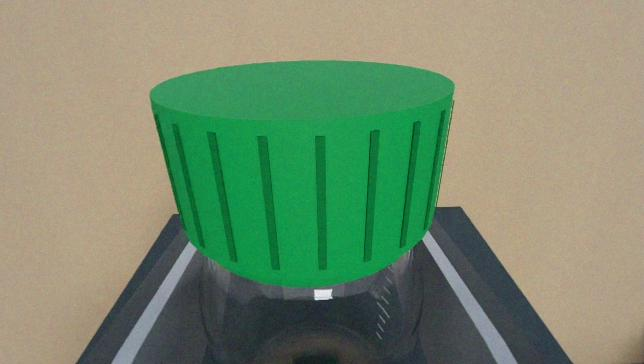

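Scene clock: 263.80 s.
Joint torques (N m): left_arm=[-20.28 12.84 14.75 -1.09 -1.36 -0.85 0.4] | right_arm=[-9.33 -10.87 -8.77 3.67 0.25 1.13 0.18]
External joint torques (N m): left_arm=[-1.35 0.38 2.48 -0.82 -0.45 -0.15 0.38] | right_arm=[0.34 -1.49 2.32 -0.17 -0.14 0.2 0.19]
Wrist force (N): left_arm=[0.3 -8.8 1.0] | right_arm=[3.3 4.3 -0.2]
Wrist torque (N m): left_arm=[0.44 0.04 -0.07] | right_arm=[-0.23 0.07 -0.12]
Wrist force, peak (N): left_arm=[-0.1 -9.2 0.9] | right_arm=[4.2 4.9 0.7]
move: done
base_odometry: x=+3.308 y=+0.504 heading=+0.185
lidar_m: 0.51 0.54 0.74 1.30 2.06 3.01 5.33 2.98 2.46 1.99 0.73 0.53
base_status: not commanded
joint_positions: torso_squat_rad=+0.000 torso_shift_rad=+0.000 torso_pitch_rad=+0.000 torso_yaw_rad=+0.000 left_shoulder_pitch_rad=-0.994 left_shoulder_roll_rad=+1.335 left_shoulder_yaw_rad=-0.721 left_elbow_rad=-1.629 left_forearm_roll_rad=+0.314 left_wrist_pitch_rad=+0.569 left_hand_roll_rad=-0.352 left_gripper_m=+0.055 right_shoulder_pitch_rad=-1.185 right_shoulder_roll_rad=-2.023 right_shoulder_yaw_rad=+1.234 right_elbow_rad=-1.973 right_forearm_roll_rad=+0.116 right_wrist_pitch_rad=+0.308 right_hand_roll_rad=-0.492 right_gripper_m=+0.085 head_pan_rad=+0.450 head_tilt_rad=+0.300
joint_status: all done
wheel_motors_off: 0
motor_effort: left_wheel=+4(4) right_wheel=-3(4)
contact_limits: left_gripper_m 672.5 mA
chest: x=-0.2280 y=-0.0002 z=+1.2899 quat_wxyz=(+1.000, +0.000, +0.000, +0.000) (m; base frame)
left_hand: x=+0.3890 y=+0.3472 z=+1.4240 quat_wxyz=(+0.500, +0.500, -0.500, -0.500) (m; base frame)
left_hand_status: reached (checked arc, planned for 0.3 s): 0 mm and 0.1 deg off.
right_hand: x=+0.2601 y=-0.4396 z=+1.4403 quat_wxyz=(+0.505, -0.498, -0.495, +0.503) (m; base frame)
pictures: none

>>> move(target={"side": "left", "x": 0.389, "y": 0.347, "z": 1.421, "quat_wxyz": [0.5, 0.5, -0.5, -0.5]}, min_time_s=0.3)

>>> move(target={"side": "left", "x": 0.389, "y": 0.347, "z": 1.4185, "quat_wxyz": [0.5, 0.5, -0.5, -0.5]}, min_time_s=0.3)

Scene clock: 265.60 s.
Joint torques (N m): left_arm=[-19.87 12.73 14.62 -1.38 -1.32 -1.03 0.52] | right_arm=[-9.51 -10.46 -9.02 3.71 0.26 0.95 0.17]
External joint torques (N m): left_arm=[-0.95 0.2 2.34 -1.05 -0.4 -0.34 0.5] | right_arm=[0.16 -1.08 2.07 -0.13 -0.13 0.01 0.18]
Wrist force (N): left_arm=[0.0 -8.8 1.1] | right_arm=[3.9 4.2 0.2]
Wrist torque (N m): left_arm=[0.44 0.01 -0.09] | right_arm=[-0.24 0.18 -0.15]
Wrist force, peak (N): left_arm=[0.3 -9.4 0.9] | right_arm=[4.4 4.7 0.4]
move: done
base_odometry: x=+3.308 y=+0.504 heading=+0.185
lidar_m: 0.51 0.54 0.74 1.29 2.06 3.01 5.33 2.99 2.46 1.99 0.74 0.54
base_status: not commanded
joint_positions: torso_squat_rad=+0.000 torso_shift_rad=+0.000 torso_pitch_rad=+0.000 torso_yaw_rad=+0.000 left_shoulder_pitch_rad=-0.984 left_shoulder_roll_rad=+1.331 left_shoulder_yaw_rad=-0.716 left_elbow_rad=-1.631 left_forearm_roll_rad=+0.299 left_wrist_pitch_rad=+0.569 left_hand_roll_rad=-0.343 left_gripper_m=+0.055 right_shoulder_pitch_rad=-1.185 right_shoulder_roll_rad=-2.023 right_shoulder_yaw_rad=+1.234 right_elbow_rad=-1.973 right_forearm_roll_rad=+0.116 right_wrist_pitch_rad=+0.308 right_hand_roll_rad=-0.492 right_gripper_m=+0.085 head_pan_rad=+0.450 head_tilt_rad=+0.300
joint_status: all done
wheel_motors_off: 0
motor_effort: left_wheel=+3(5) right_wheel=-3(4)
contact_limits: left_gripper_m 672.5 mA
chest: x=-0.2280 y=-0.0002 z=+1.2899 quat_wxyz=(+1.000, +0.000, +0.000, +0.000) (m; base frame)
left_hand: x=+0.3890 y=+0.3472 z=+1.4210 quat_wxyz=(+0.500, +0.500, -0.500, -0.500) (m; base frame)
left_hand_status: reached (checked arc, planned for 0.3 s): 0 mm and 0.0 deg off.
right_hand: x=+0.2601 y=-0.4396 z=+1.4403 quat_wxyz=(+0.505, -0.498, -0.495, +0.503) (m; base frame)
pictures: none

Scene clock: 266.23 s.
Joint torques (N m): left_arm=[-18.43 11.93 12.45 -1.34 -0.82 -0.78 0.45] | right_arm=[-8.88 -10.58 -9.2 3.88 0.23 0.92 0.12]
External joint torques (N m): left_arm=[0.49 -0.65 0.16 -0.96 0.1 -0.11 0.43] | right_arm=[0.79 -1.2 1.89 0.04 -0.16 -0.01 0.12]
Wrist force (N): left_arm=[-0.5 -6.3 1.6] | right_arm=[3.3 4.5 -0.2]
Wrist torque (N m): left_arm=[0.49 0.05 -0.12] | right_arm=[-0.24 0.06 -0.17]
Wrist force, peak (N): left_arm=[0.1 -9.0 0.9] | right_arm=[3.3 5.5 0.8]
move: done
base_odometry: x=+3.308 y=+0.504 heading=+0.185
lidar_m: 0.51 0.54 0.74 1.30 2.07 3.01 5.33 2.99 2.46 1.99 0.73 0.53
base_status: not commanded
joint_positions: torso_squat_rad=+0.000 torso_shift_rad=+0.000 torso_pitch_rad=+0.000 torso_yaw_rad=+0.000 left_shoulder_pitch_rad=-0.976 left_shoulder_roll_rad=+1.328 left_shoulder_yaw_rad=-0.713 left_elbow_rad=-1.633 left_forearm_roll_rad=+0.289 left_wrist_pitch_rad=+0.568 left_hand_roll_rad=-0.337 left_gripper_m=+0.055 right_shoulder_pitch_rad=-1.185 right_shoulder_roll_rad=-2.023 right_shoulder_yaw_rad=+1.234 right_elbow_rad=-1.973 right_forearm_roll_rad=+0.116 right_wrist_pitch_rad=+0.308 right_hand_roll_rad=-0.492 right_gripper_m=+0.085 head_pan_rad=+0.450 head_tilt_rad=+0.300
joint_status: all done
wheel_motors_off: 0
motor_effort: left_wheel=+4(4) right_wheel=-4(4)
contact_limits: left_gripper_m 672.5 mA
chest: x=-0.2280 y=-0.0002 z=+1.2899 quat_wxyz=(+1.000, +0.000, +0.000, +0.000) (m; base frame)
left_hand: x=+0.3890 y=+0.3472 z=+1.4190 quat_wxyz=(+0.500, +0.500, -0.500, -0.500) (m; base frame)
left_hand_status: reached (checked arc, planned for 0.3 s): 1 mm and 0.0 deg off.
right_hand: x=+0.2601 y=-0.4396 z=+1.4403 quat_wxyz=(+0.505, -0.498, -0.495, +0.503) (m; base frame)
pictures: none

>>> move(joints={"left_gripper_m": 0.09})

>>> move(target={"side": "left", "x": 0.26, "y": 0.347, "z": 1.425, "quat_wxyz": [0.5, 0.5, -0.5, -0.5]}, min_time_s=1.1, cameras=["head_camera", "left_wrist_camera"])

Scene clock: 267.53 s.
Joint torques (N m): left_arm=[-18.34 12.29 12.47 -1.29 -0.94 -0.83 0.61] | right_arm=[-9.38 -11.14 -9.01 3.48 0.25 1.05 0.16]
External joint torques (N m): left_arm=[0.58 -0.28 0.18 -0.9 -0.02 -0.16 0.59] | right_arm=[0.29 -1.76 2.07 -0.36 -0.14 0.11 0.17]
Wrist force (N): left_arm=[0.0 -7.5 1.1] | right_arm=[3.6 4.1 0.2]
Wrist torque (N m): left_arm=[0.49 0.00 -0.09] | right_arm=[-0.23 0.08 -0.16]
Wrist force, peak (N): left_arm=[0.1 -7.6 1.0] | right_arm=[4.3 5.0 0.3]
move: done
base_odometry: x=+3.308 y=+0.504 heading=+0.185
lidar_m: 0.51 0.54 0.75 1.30 2.06 3.00 5.33 2.99 2.46 1.98 0.73 0.53
base_status: not commanded
joint_positions: torso_squat_rad=+0.000 torso_shift_rad=+0.000 torso_pitch_rad=+0.000 torso_yaw_rad=+0.000 left_shoulder_pitch_rad=-0.976 left_shoulder_roll_rad=+1.328 left_shoulder_yaw_rad=-0.713 left_elbow_rad=-1.633 left_forearm_roll_rad=+0.289 left_wrist_pitch_rad=+0.568 left_hand_roll_rad=-0.337 left_gripper_m=+0.090 right_shoulder_pitch_rad=-1.185 right_shoulder_roll_rad=-2.023 right_shoulder_yaw_rad=+1.234 right_elbow_rad=-1.973 right_forearm_roll_rad=+0.116 right_wrist_pitch_rad=+0.308 right_hand_roll_rad=-0.492 right_gripper_m=+0.085 head_pan_rad=+0.450 head_tilt_rad=+0.300
joint_status: all done
wheel_motors_off: 0
motor_effort: left_wheel=+4(5) right_wheel=-3(4)
contact_limits: left_gripper_m 672.5 mA
chest: x=-0.2280 y=-0.0002 z=+1.2899 quat_wxyz=(+1.000, +0.000, +0.000, +0.000) (m; base frame)
left_hand: x=+0.3890 y=+0.3472 z=+1.4189 quat_wxyz=(+0.500, +0.500, -0.500, -0.500) (m; base frame)
right_hand: x=+0.2601 y=-0.4396 z=+1.4403 quat_wxyz=(+0.505, -0.498, -0.495, +0.503) (m; base frame)
pictures: none

Scene clock: 268.97 s.
Joint torques (N m): left_arm=[-11 13.51 12.1 2.74 -1.23 0.38 0.03] | right_arm=[-8.78 -11.29 -9.18 3.28 0.13 0.87 0.13]
External joint torques (N m): left_arm=[0.18 0.95 1.12 -0.49 -0.06 -0.1 0.01] | right_arm=[0.89 -1.92 1.91 -0.56 -0.26 -0.06 0.14]
Wrist force (N): left_arm=[-0.2 -7.1 1.0] | right_arm=[3.3 4.6 0.4]
Wrist torque (N m): left_arm=[0.44 -0.03 -0.09] | right_arm=[-0.28 0.08 -0.14]
Wrist force, peak (N): left_arm=[0.0 -7.9 1.0] | right_arm=[4.2 4.9 0.5]
move: done
base_odometry: x=+3.308 y=+0.504 heading=+0.185
lidar_m: 0.51 0.53 0.74 1.29 2.06 3.01 5.33 2.99 2.46 1.98 0.73 0.54
base_status: not commanded
joint_positions: torso_squat_rad=+0.000 torso_shift_rad=+0.000 torso_pitch_rad=+0.000 torso_yaw_rad=+0.000 left_shoulder_pitch_rad=-0.694 left_shoulder_roll_rad=+1.872 left_shoulder_yaw_rad=-0.639 left_elbow_rad=-2.221 left_forearm_roll_rad=+0.090 left_wrist_pitch_rad=+0.683 left_hand_roll_rad=+0.241 left_gripper_m=+0.090 right_shoulder_pitch_rad=-1.185 right_shoulder_roll_rad=-2.023 right_shoulder_yaw_rad=+1.234 right_elbow_rad=-1.973 right_forearm_roll_rad=+0.116 right_wrist_pitch_rad=+0.308 right_hand_roll_rad=-0.492 right_gripper_m=+0.085 head_pan_rad=+0.450 head_tilt_rad=+0.300
joint_status: all done
wheel_motors_off: 0
motor_effort: left_wheel=+4(4) right_wheel=-3(4)
contact_limits: left_gripper_m 672.5 mA
chest: x=-0.2280 y=-0.0002 z=+1.2899 quat_wxyz=(+1.000, +0.000, +0.000, +0.000) (m; base frame)
left_hand: x=+0.2600 y=+0.3469 z=+1.4251 quat_wxyz=(+0.501, +0.500, -0.499, -0.501) (m; base frame)
left_hand_status: reached (checked arc, planned for 1.1 s): 0 mm and 0.2 deg off.
right_hand: x=+0.2601 y=-0.4396 z=+1.4402 quat_wxyz=(+0.505, -0.498, -0.495, +0.503) (m; base frame)
pictures: head_camera, left_wrist_camera
camera_calibration:
head_camera: T_world_to_cam=[[0.408394, -0.91253, 0.022427, 0.0551787], [-0.228104, -0.125814, -0.965474, 1.44995], [0.883846, 0.389178, -0.259533, 0.51196], [0, 0, 0, 1]] pos_world=[-0.144289, 0.0335327, 1.53152]
left_wrist_camera: T_world_to_cam=[[-0.0351594, -0.999366, -0.0056701, 0.362782], [-0.469191, 0.0215159, -0.882834, 1.39992], [0.882396, -0.0283796, -0.46965, 0.523983], [0, 0, 0, 1]] pos_world=[0.207223, 0.347302, 1.48404]

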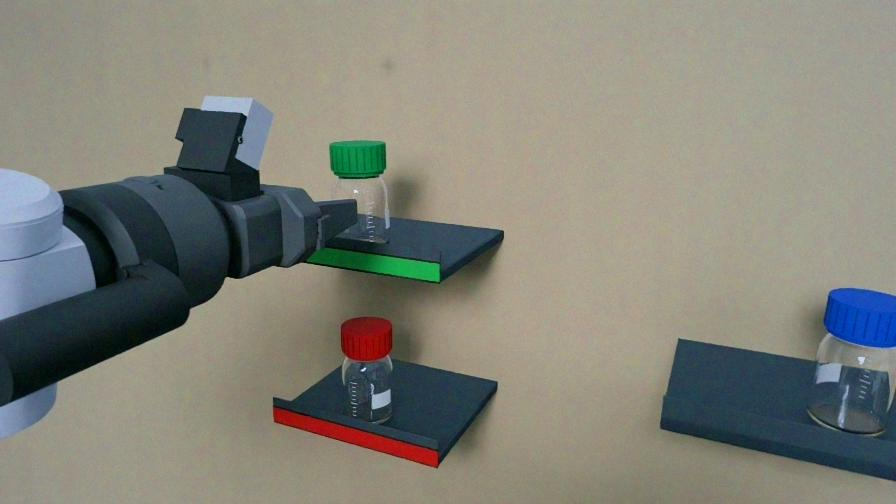

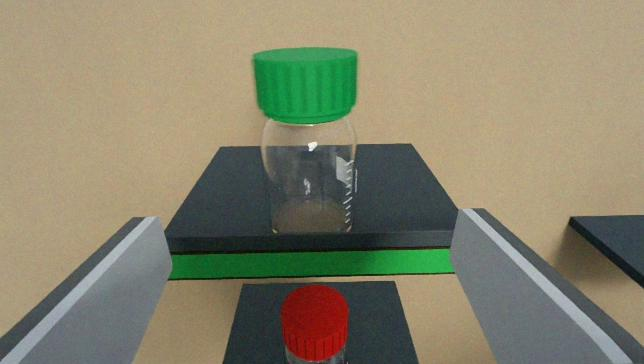

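>>> move(target={"side": "right", "x": 0.225, "y": -0.27, "z": 1.38, "quat_wxyz": [0.5, -0.5, -0.5, 0.5]}, min_time_s=1.0)

>>> move(joints={"right_gripper_m": 0.092, "head_pan_rad": -0.3}, blocking=false)

>>> move(target={"side": "right", "x": 0.30, "y": -0.098, "z": 1.336, "quat_wxyz": [0.5, -0.5, -0.5, 0.5]}, min_time_s=1.2, cameras=["right_wrist_camera", "head_camera"])

Scene clock: 271.13 s.
Joint torques (N m): left_arm=[-11.33 13.57 11.81 2.93 -1.13 0.45 0.05] | right_arm=[-11.97 -9.02 -9.46 1.95 1.49 0.47 0.01]
External joint torques (N m): left_arm=[-0.15 1.01 0.83 -0.31 0.04 -0.03 0.03] | right_arm=[-0.78 -1.38 -0.05 0.17 -0.15 -0.09 0.02]
Wrist force (N): left_arm=[-0.1 -7.3 1.2] | right_arm=[3.4 4.8 0.5]
Wrist torque (N m): left_arm=[0.47 0.01 -0.09] | right_arm=[-0.22 0.08 -0.27]
Wrist force, peak (N): left_arm=[0.1 -7.5 1.3] | right_arm=[4.8 5.2 0.6]
move: done
base_odometry: x=+3.308 y=+0.504 heading=+0.185
lidar_m: 0.51 0.54 0.74 1.29 2.06 3.01 5.33 2.99 2.47 1.99 0.74 0.53
base_status: not commanded
joint_positions: torso_squat_rad=+0.000 torso_shift_rad=+0.000 torso_pitch_rad=+0.000 torso_yaw_rad=+0.000 left_shoulder_pitch_rad=-0.694 left_shoulder_roll_rad=+1.872 left_shoulder_yaw_rad=-0.639 left_elbow_rad=-2.221 left_forearm_roll_rad=+0.090 left_wrist_pitch_rad=+0.683 left_hand_roll_rad=+0.241 left_gripper_m=+0.090 right_shoulder_pitch_rad=-1.201 right_shoulder_roll_rad=-1.725 right_shoulder_yaw_rad=+1.213 right_elbow_rad=-2.497 right_forearm_roll_rad=+0.020 right_wrist_pitch_rad=+1.108 right_hand_roll_rad=-0.289 right_gripper_m=+0.085 head_pan_rad=+0.450 head_tilt_rad=+0.300
joint_status: all done
wheel_motors_off: 0
motor_effort: left_wheel=+4(5) right_wheel=-3(4)
contact_limits: left_gripper_m 672.5 mA
chest: x=-0.2280 y=-0.0002 z=+1.2899 quat_wxyz=(+1.000, +0.000, +0.000, +0.000) (m; base frame)
left_hand: x=+0.2600 y=+0.3469 z=+1.4251 quat_wxyz=(+0.501, +0.500, -0.499, -0.501) (m; base frame)
right_hand: x=+0.2249 y=-0.2700 z=+1.3797 quat_wxyz=(+0.500, -0.500, -0.500, +0.500) (m; base frame)
right_hand_status: reached (checked arc, planned for 1.0 s): 0 mm and 0.0 deg off.
pictures: none

Scene clock: 271.63 s.
Joint torques (N m): left_arm=[-11.64 13.55 11.91 2.68 -1.29 0.44 0.17] | right_arm=[-12.51 -8.71 -9.79 1.96 1.7 0.27 0.03]
External joint torques (N m): left_arm=[-0.46 0.99 0.93 -0.55 -0.12 -0.05 0.15] | right_arm=[-1.32 -1.07 -0.38 0.18 0.06 -0.29 0.04]
Wrist force (N): left_arm=[-0.2 -7.1 1.2] | right_arm=[3.2 5.0 0.2]
Wrist torque (N m): left_arm=[0.44 -0.03 -0.09] | right_arm=[-0.23 0.06 -0.30]
Wrist force, peak (N): left_arm=[0.0 -7.6 1.0] | right_arm=[3.4 5.8 0.3]
move: moving
base_odometry: x=+3.308 y=+0.504 heading=+0.185
lidar_m: 0.51 0.54 0.74 1.29 2.07 3.00 5.33 2.98 2.45 1.98 0.74 0.53
base_status: not commanded
joint_positions: torso_squat_rad=+0.000 torso_shift_rad=+0.000 torso_pitch_rad=+0.000 torso_yaw_rad=+0.000 left_shoulder_pitch_rad=-0.694 left_shoulder_roll_rad=+1.872 left_shoulder_yaw_rad=-0.639 left_elbow_rad=-2.221 left_forearm_roll_rad=+0.090 left_wrist_pitch_rad=+0.683 left_hand_roll_rad=+0.241 left_gripper_m=+0.090 right_shoulder_pitch_rad=-1.201 right_shoulder_roll_rad=-1.725 right_shoulder_yaw_rad=+1.213 right_elbow_rad=-2.497 right_forearm_roll_rad=+0.020 right_wrist_pitch_rad=+1.108 right_hand_roll_rad=-0.289 right_gripper_m=+0.092 head_pan_rad=-0.039 head_tilt_rad=+0.300
joint_status: right_gripper_m moving; head_pan_rad moving
wheel_motors_off: 0
motor_effort: left_wheel=+5(5) right_wheel=-3(4)
contact_limits: left_gripper_m 672.5 mA
chest: x=-0.2280 y=-0.0002 z=+1.2899 quat_wxyz=(+1.000, +0.000, +0.000, +0.000) (m; base frame)
left_hand: x=+0.2600 y=+0.3469 z=+1.4251 quat_wxyz=(+0.501, +0.500, -0.499, -0.501) (m; base frame)
right_hand: x=+0.2249 y=-0.2700 z=+1.3797 quat_wxyz=(+0.500, -0.500, -0.500, +0.500) (m; base frame)
pictures: none

Scene clock: 271.67 s.
Joint torques (N m): left_arm=[-11.52 13.53 11.93 2.82 -1.19 0.46 0] | right_arm=[-11.81 -9.65 -8.97 1.97 1.54 0.31 -0.24]
External joint torques (N m): left_arm=[-0.34 0.96 0.94 -0.41 -0.02 -0.03 -0.01] | right_arm=[-0.62 -2.01 0.44 0.19 -0.11 -0.25 -0.24]
Wrist force (N): left_arm=[0.0 -7.1 0.8] | right_arm=[2.9 5.1 0.5]
Wrist torque (N m): left_arm=[0.43 0.02 -0.08] | right_arm=[-0.24 0.05 -0.30]
Wrist force, peak (N): left_arm=[0.0 -7.1 0.8] | right_arm=[2.9 5.1 0.5]
earlier move: moving
move: refused
base_odometry: x=+3.308 y=+0.504 heading=+0.185
lidar_m: 0.51 0.53 0.74 1.29 2.06 3.01 5.33 2.99 2.46 1.99 0.74 0.54
base_status: not commanded
joint_positions: torso_squat_rad=+0.000 torso_shift_rad=+0.000 torso_pitch_rad=+0.000 torso_yaw_rad=+0.000 left_shoulder_pitch_rad=-0.694 left_shoulder_roll_rad=+1.872 left_shoulder_yaw_rad=-0.639 left_elbow_rad=-2.221 left_forearm_roll_rad=+0.090 left_wrist_pitch_rad=+0.683 left_hand_roll_rad=+0.241 left_gripper_m=+0.090 right_shoulder_pitch_rad=-1.201 right_shoulder_roll_rad=-1.725 right_shoulder_yaw_rad=+1.213 right_elbow_rad=-2.497 right_forearm_roll_rad=+0.020 right_wrist_pitch_rad=+1.108 right_hand_roll_rad=-0.289 right_gripper_m=+0.092 head_pan_rad=-0.085 head_tilt_rad=+0.300
joint_status: right_gripper_m moving; head_pan_rad moving
wheel_motors_off: 0
motor_effort: left_wheel=+4(4) right_wheel=-3(3)
contact_limits: left_gripper_m 672.5 mA
chest: x=-0.2280 y=-0.0002 z=+1.2899 quat_wxyz=(+1.000, +0.000, +0.000, +0.000) (m; base frame)
left_hand: x=+0.2600 y=+0.3469 z=+1.4251 quat_wxyz=(+0.501, +0.500, -0.499, -0.501) (m; base frame)
right_hand: x=+0.2249 y=-0.2700 z=+1.3797 quat_wxyz=(+0.500, -0.500, -0.500, +0.500) (m; base frame)
right_hand_status: refused: the robot was not at rest, so the target was not started. Send it again once the robot is at rest.
pictures: head_camera, right_wrist_camera
camera_calibration:
head_camera: T_world_to_cam=[[-0.113838, -0.993248, 0.0223426, -0.0523542], [-0.260763, 0.00817099, -0.965368, 1.44315], [0.958668, -0.115721, -0.259932, 0.527783], [0, 0, 0, 1]] pos_world=[-0.13561, -0.00271684, 1.53152]
right_wrist_camera: T_world_to_cam=[[-0.0165658, -0.998534, 0.0515225, -0.341758], [-0.496902, -0.0364939, -0.867039, 1.32523], [0.867649, -0.0399648, -0.495569, 0.549919], [0, 0, 0, 1]] pos_world=[0.175709, -0.270917, 1.43915]

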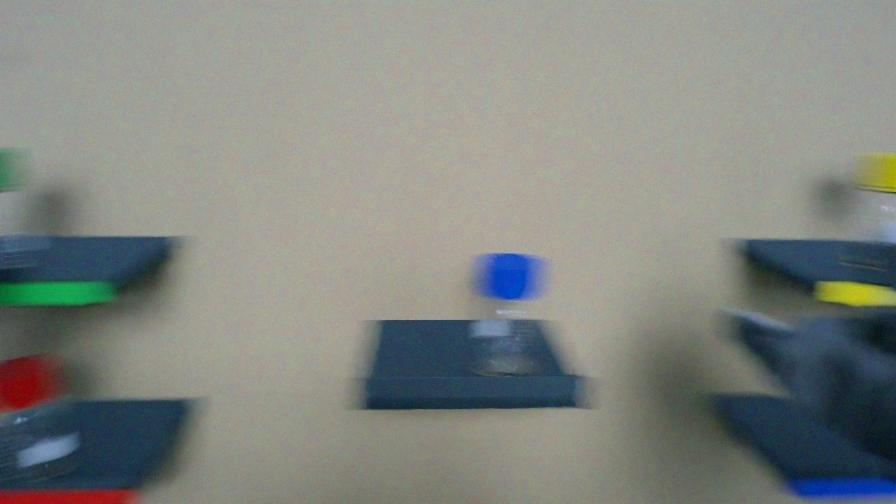

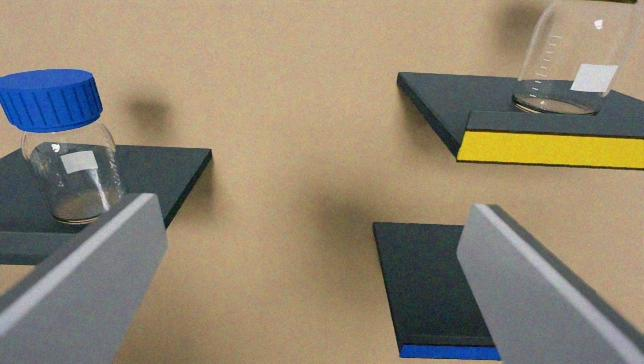

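>>> move(target={"side": "right", "x": 0.31, "y": -0.098, "z": 1.336, "quat_wxyz": [0.5, -0.5, -0.5, 0.5]}, min_time_s=1.2, cameras=["right_wrist_camera", "head_camera"])

Scene clock: 271.93 s.
Joint torques (N m): left_arm=[-11.13 13.47 12.07 2.88 -1.18 0.33 0.03] | right_arm=[-11.82 -9.26 -9.53 1.96 1.39 0.37 -0.12]
External joint torques (N m): left_arm=[0.05 0.9 1.08 -0.35 -0.01 -0.15 0.02] | right_arm=[-0.63 -1.62 -0.12 0.18 -0.25 -0.19 -0.11]
Wrist force (N): left_arm=[-0.2 -7.2 1.1] | right_arm=[3.0 5.2 0.6]
Wrist torque (N m): left_arm=[0.45 -0.02 -0.09] | right_arm=[-0.26 0.02 -0.34]
Wrist force, peak (N): left_arm=[-0.1 -7.3 1.2] | right_arm=[3.0 5.2 0.6]
earlier move: moving
move: refused
base_odometry: x=+3.308 y=+0.504 heading=+0.185
lidar_m: 0.51 0.54 0.74 1.30 2.06 3.01 5.33 2.99 2.46 1.98 0.73 0.53
base_status: not commanded
joint_positions: torso_squat_rad=+0.000 torso_shift_rad=+0.000 torso_pitch_rad=+0.000 torso_yaw_rad=+0.000 left_shoulder_pitch_rad=-0.694 left_shoulder_roll_rad=+1.872 left_shoulder_yaw_rad=-0.639 left_elbow_rad=-2.221 left_forearm_roll_rad=+0.090 left_wrist_pitch_rad=+0.683 left_hand_roll_rad=+0.241 left_gripper_m=+0.090 right_shoulder_pitch_rad=-1.201 right_shoulder_roll_rad=-1.725 right_shoulder_yaw_rad=+1.213 right_elbow_rad=-2.497 right_forearm_roll_rad=+0.020 right_wrist_pitch_rad=+1.108 right_hand_roll_rad=-0.289 right_gripper_m=+0.092 head_pan_rad=-0.292 head_tilt_rad=+0.300
joint_status: head_pan_rad moving; the others done
wheel_motors_off: 0
motor_effort: left_wheel=+4(4) right_wheel=-4(4)
contact_limits: left_gripper_m 672.5 mA
chest: x=-0.2280 y=-0.0002 z=+1.2899 quat_wxyz=(+1.000, +0.000, +0.000, +0.000) (m; base frame)
left_hand: x=+0.2600 y=+0.3469 z=+1.4251 quat_wxyz=(+0.501, +0.500, -0.499, -0.501) (m; base frame)
right_hand: x=+0.2249 y=-0.2700 z=+1.3797 quat_wxyz=(+0.500, -0.500, -0.500, +0.500) (m; base frame)
right_hand_status: refused: the robot was not at rest, so the target was not started. Send it again once the robot is at rest.
pictures: head_camera, right_wrist_camera
camera_calibration:
head_camera: T_world_to_cam=[[-0.316048, -0.948478, 0.0224194, -0.0941245], [-0.253621, 0.0616927, -0.965334, 1.44459], [0.914216, -0.310778, -0.260052, 0.518755], [0, 0, 0, 1]] pos_world=[-0.137624, -0.0171778, 1.53152]
right_wrist_camera: T_world_to_cam=[[-0.0165658, -0.998534, 0.0515225, -0.341758], [-0.496902, -0.0364939, -0.867039, 1.32523], [0.867649, -0.0399648, -0.495569, 0.549919], [0, 0, 0, 1]] pos_world=[0.175709, -0.270917, 1.43915]

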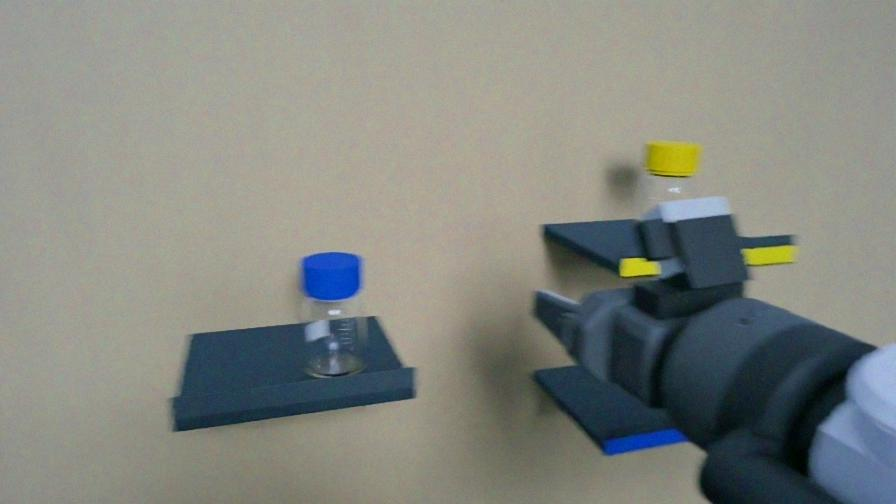

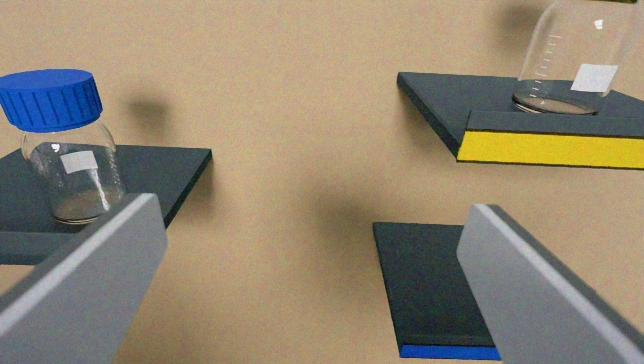

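>>> wait(seconds=0.3)

>>> move(target={"side": "right", "x": 0.31, "y": -0.098, "z": 1.336, "quat_wxyz": [0.5, -0.5, -0.5, 0.5]}, min_time_s=1.2, cameras=["right_wrist_camera", "head_camera"])

Scene clock: 272.30 s.
Joint torques (N m): left_arm=[-11.64 13.58 11.84 2.66 -1.08 0.51 0.14] | right_arm=[-11.96 -9.04 -9.49 2.06 1.62 0.41 -0.19]
External joint torques (N m): left_arm=[-0.46 1.02 0.86 -0.58 0.09 0.02 0.12] | right_arm=[-0.77 -1.4 -0.08 0.28 -0.02 -0.15 -0.18]
Wrist force (N): left_arm=[-0.2 -7.2 1.2] | right_arm=[3.4 4.8 0.7]
Wrist torque (N m): left_arm=[0.45 0.00 -0.08] | right_arm=[-0.28 0.07 -0.27]
Wrist force, peak (N): left_arm=[0.1 -7.2 1.4] | right_arm=[3.7 5.3 -0.2]
earlier move: done
base_odometry: x=+3.308 y=+0.504 heading=+0.185
lidar_m: 0.51 0.54 0.73 1.30 2.07 3.01 5.33 2.99 2.46 1.98 0.73 0.53
base_status: not commanded
joint_positions: torso_squat_rad=+0.000 torso_shift_rad=+0.000 torso_pitch_rad=+0.000 torso_yaw_rad=+0.000 left_shoulder_pitch_rad=-0.694 left_shoulder_roll_rad=+1.872 left_shoulder_yaw_rad=-0.639 left_elbow_rad=-2.221 left_forearm_roll_rad=+0.090 left_wrist_pitch_rad=+0.683 left_hand_roll_rad=+0.241 left_gripper_m=+0.090 right_shoulder_pitch_rad=-1.201 right_shoulder_roll_rad=-1.725 right_shoulder_yaw_rad=+1.213 right_elbow_rad=-2.497 right_forearm_roll_rad=+0.020 right_wrist_pitch_rad=+1.108 right_hand_roll_rad=-0.289 right_gripper_m=+0.092 head_pan_rad=-0.300 head_tilt_rad=+0.300
joint_status: all done
wheel_motors_off: 0
motor_effort: left_wheel=+4(5) right_wheel=-3(4)
contact_limits: left_gripper_m 672.5 mA
chest: x=-0.2280 y=-0.0002 z=+1.2899 quat_wxyz=(+1.000, +0.000, +0.000, +0.000) (m; base frame)
left_hand: x=+0.2600 y=+0.3469 z=+1.4251 quat_wxyz=(+0.501, +0.500, -0.499, -0.501) (m; base frame)
right_hand: x=+0.2249 y=-0.2700 z=+1.3797 quat_wxyz=(+0.500, -0.500, -0.500, +0.500) (m; base frame)
wait: 0.13 of 0.3 s (the move ended)
pictures: none

Scene clock: 274.17 s.
Joint torques (N m): left_arm=[-10.97 13.55 11.86 2.99 -1.18 0.47 0.2] | right_arm=[-20.13 -8.56 -8.09 -0.3 1.99 0.3 -0.1]
External joint torques (N m): left_arm=[0.2 0.98 0.87 -0.24 -0.01 -0.01 0.18] | right_arm=[-0.61 -1.51 2.88 -0.01 0.04 0.11 -0.09]
Wrist force (N): left_arm=[0.2 -7.4 0.9] | right_arm=[3.1 4.1 0.6]
Wrist torque (N m): left_arm=[0.48 0.03 -0.08] | right_arm=[-0.19 0.05 -0.33]
Wrist force, peak (N): left_arm=[0.0 -7.6 1.1] | right_arm=[4.2 5.3 1.0]
move: done
base_odometry: x=+3.308 y=+0.504 heading=+0.185
lidar_m: 0.51 0.53 0.74 1.30 2.07 3.01 5.32 2.98 2.46 1.99 0.73 0.53
base_status: not commanded
joint_positions: torso_squat_rad=+0.000 torso_shift_rad=+0.000 torso_pitch_rad=+0.000 torso_yaw_rad=+0.000 left_shoulder_pitch_rad=-0.694 left_shoulder_roll_rad=+1.872 left_shoulder_yaw_rad=-0.639 left_elbow_rad=-2.221 left_forearm_roll_rad=+0.090 left_wrist_pitch_rad=+0.683 left_hand_roll_rad=+0.241 left_gripper_m=+0.090 right_shoulder_pitch_rad=-1.329 right_shoulder_roll_rad=-0.889 right_shoulder_yaw_rad=+1.262 right_elbow_rad=-2.037 right_forearm_roll_rad=+0.077 right_wrist_pitch_rad=+1.454 right_hand_roll_rad=-0.093 right_gripper_m=+0.092 head_pan_rad=-0.300 head_tilt_rad=+0.300
joint_status: all done
wheel_motors_off: 0
motor_effort: left_wheel=+4(5) right_wheel=-3(5)
contact_limits: left_gripper_m 672.5 mA
chest: x=-0.2280 y=-0.0002 z=+1.2899 quat_wxyz=(+1.000, +0.000, +0.000, +0.000) (m; base frame)
left_hand: x=+0.2600 y=+0.3469 z=+1.4251 quat_wxyz=(+0.501, +0.500, -0.499, -0.501) (m; base frame)
right_hand: x=+0.3099 y=-0.0980 z=+1.3360 quat_wxyz=(+0.500, -0.500, -0.500, +0.500) (m; base frame)
right_hand_status: reached (checked arc, planned for 1.2 s): 0 mm and 0.0 deg off.
pictures: head_camera, right_wrist_camera
camera_calibration:
head_camera: T_world_to_cam=[[-0.32316, -0.94608, 0.0223534, -0.0953598], [-0.25313, 0.0636553, -0.965336, 1.4447], [0.911862, -0.317616, -0.260053, 0.51825], [0, 0, 0, 1]] pos_world=[-0.137691, -0.0175764, 1.53153]
right_wrist_camera: T_world_to_cam=[[-0.0167364, -0.998545, 0.0512537, -0.165933], [-0.496469, -0.0361958, -0.867299, 1.33608], [0.867893, -0.0399614, -0.495141, 0.460813], [0, 0, 0, 1]] pos_world=[0.26061, -0.0989168, 1.39545]

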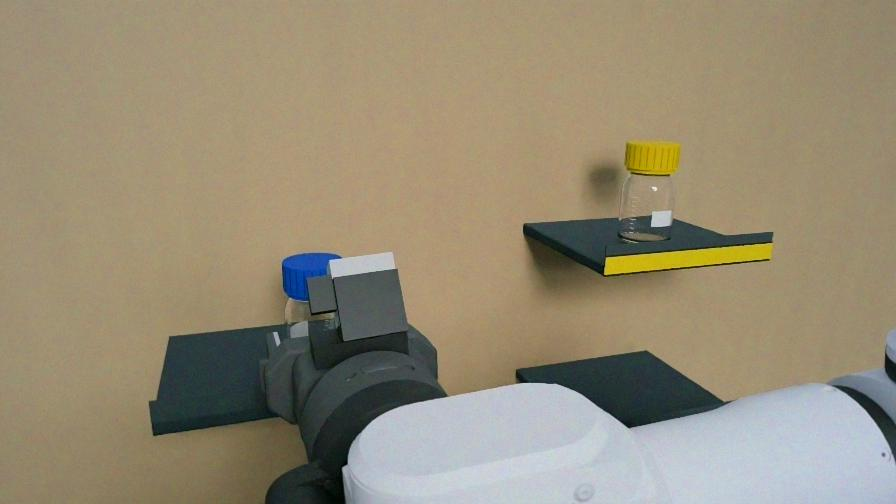

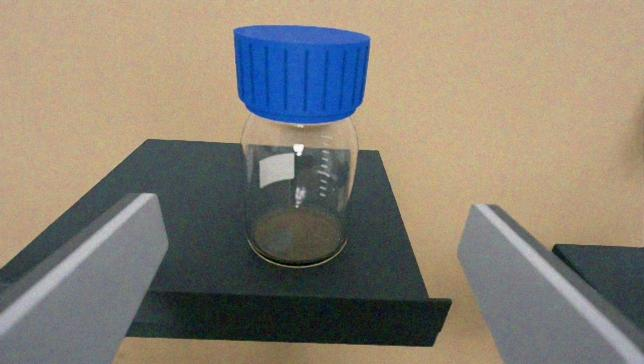

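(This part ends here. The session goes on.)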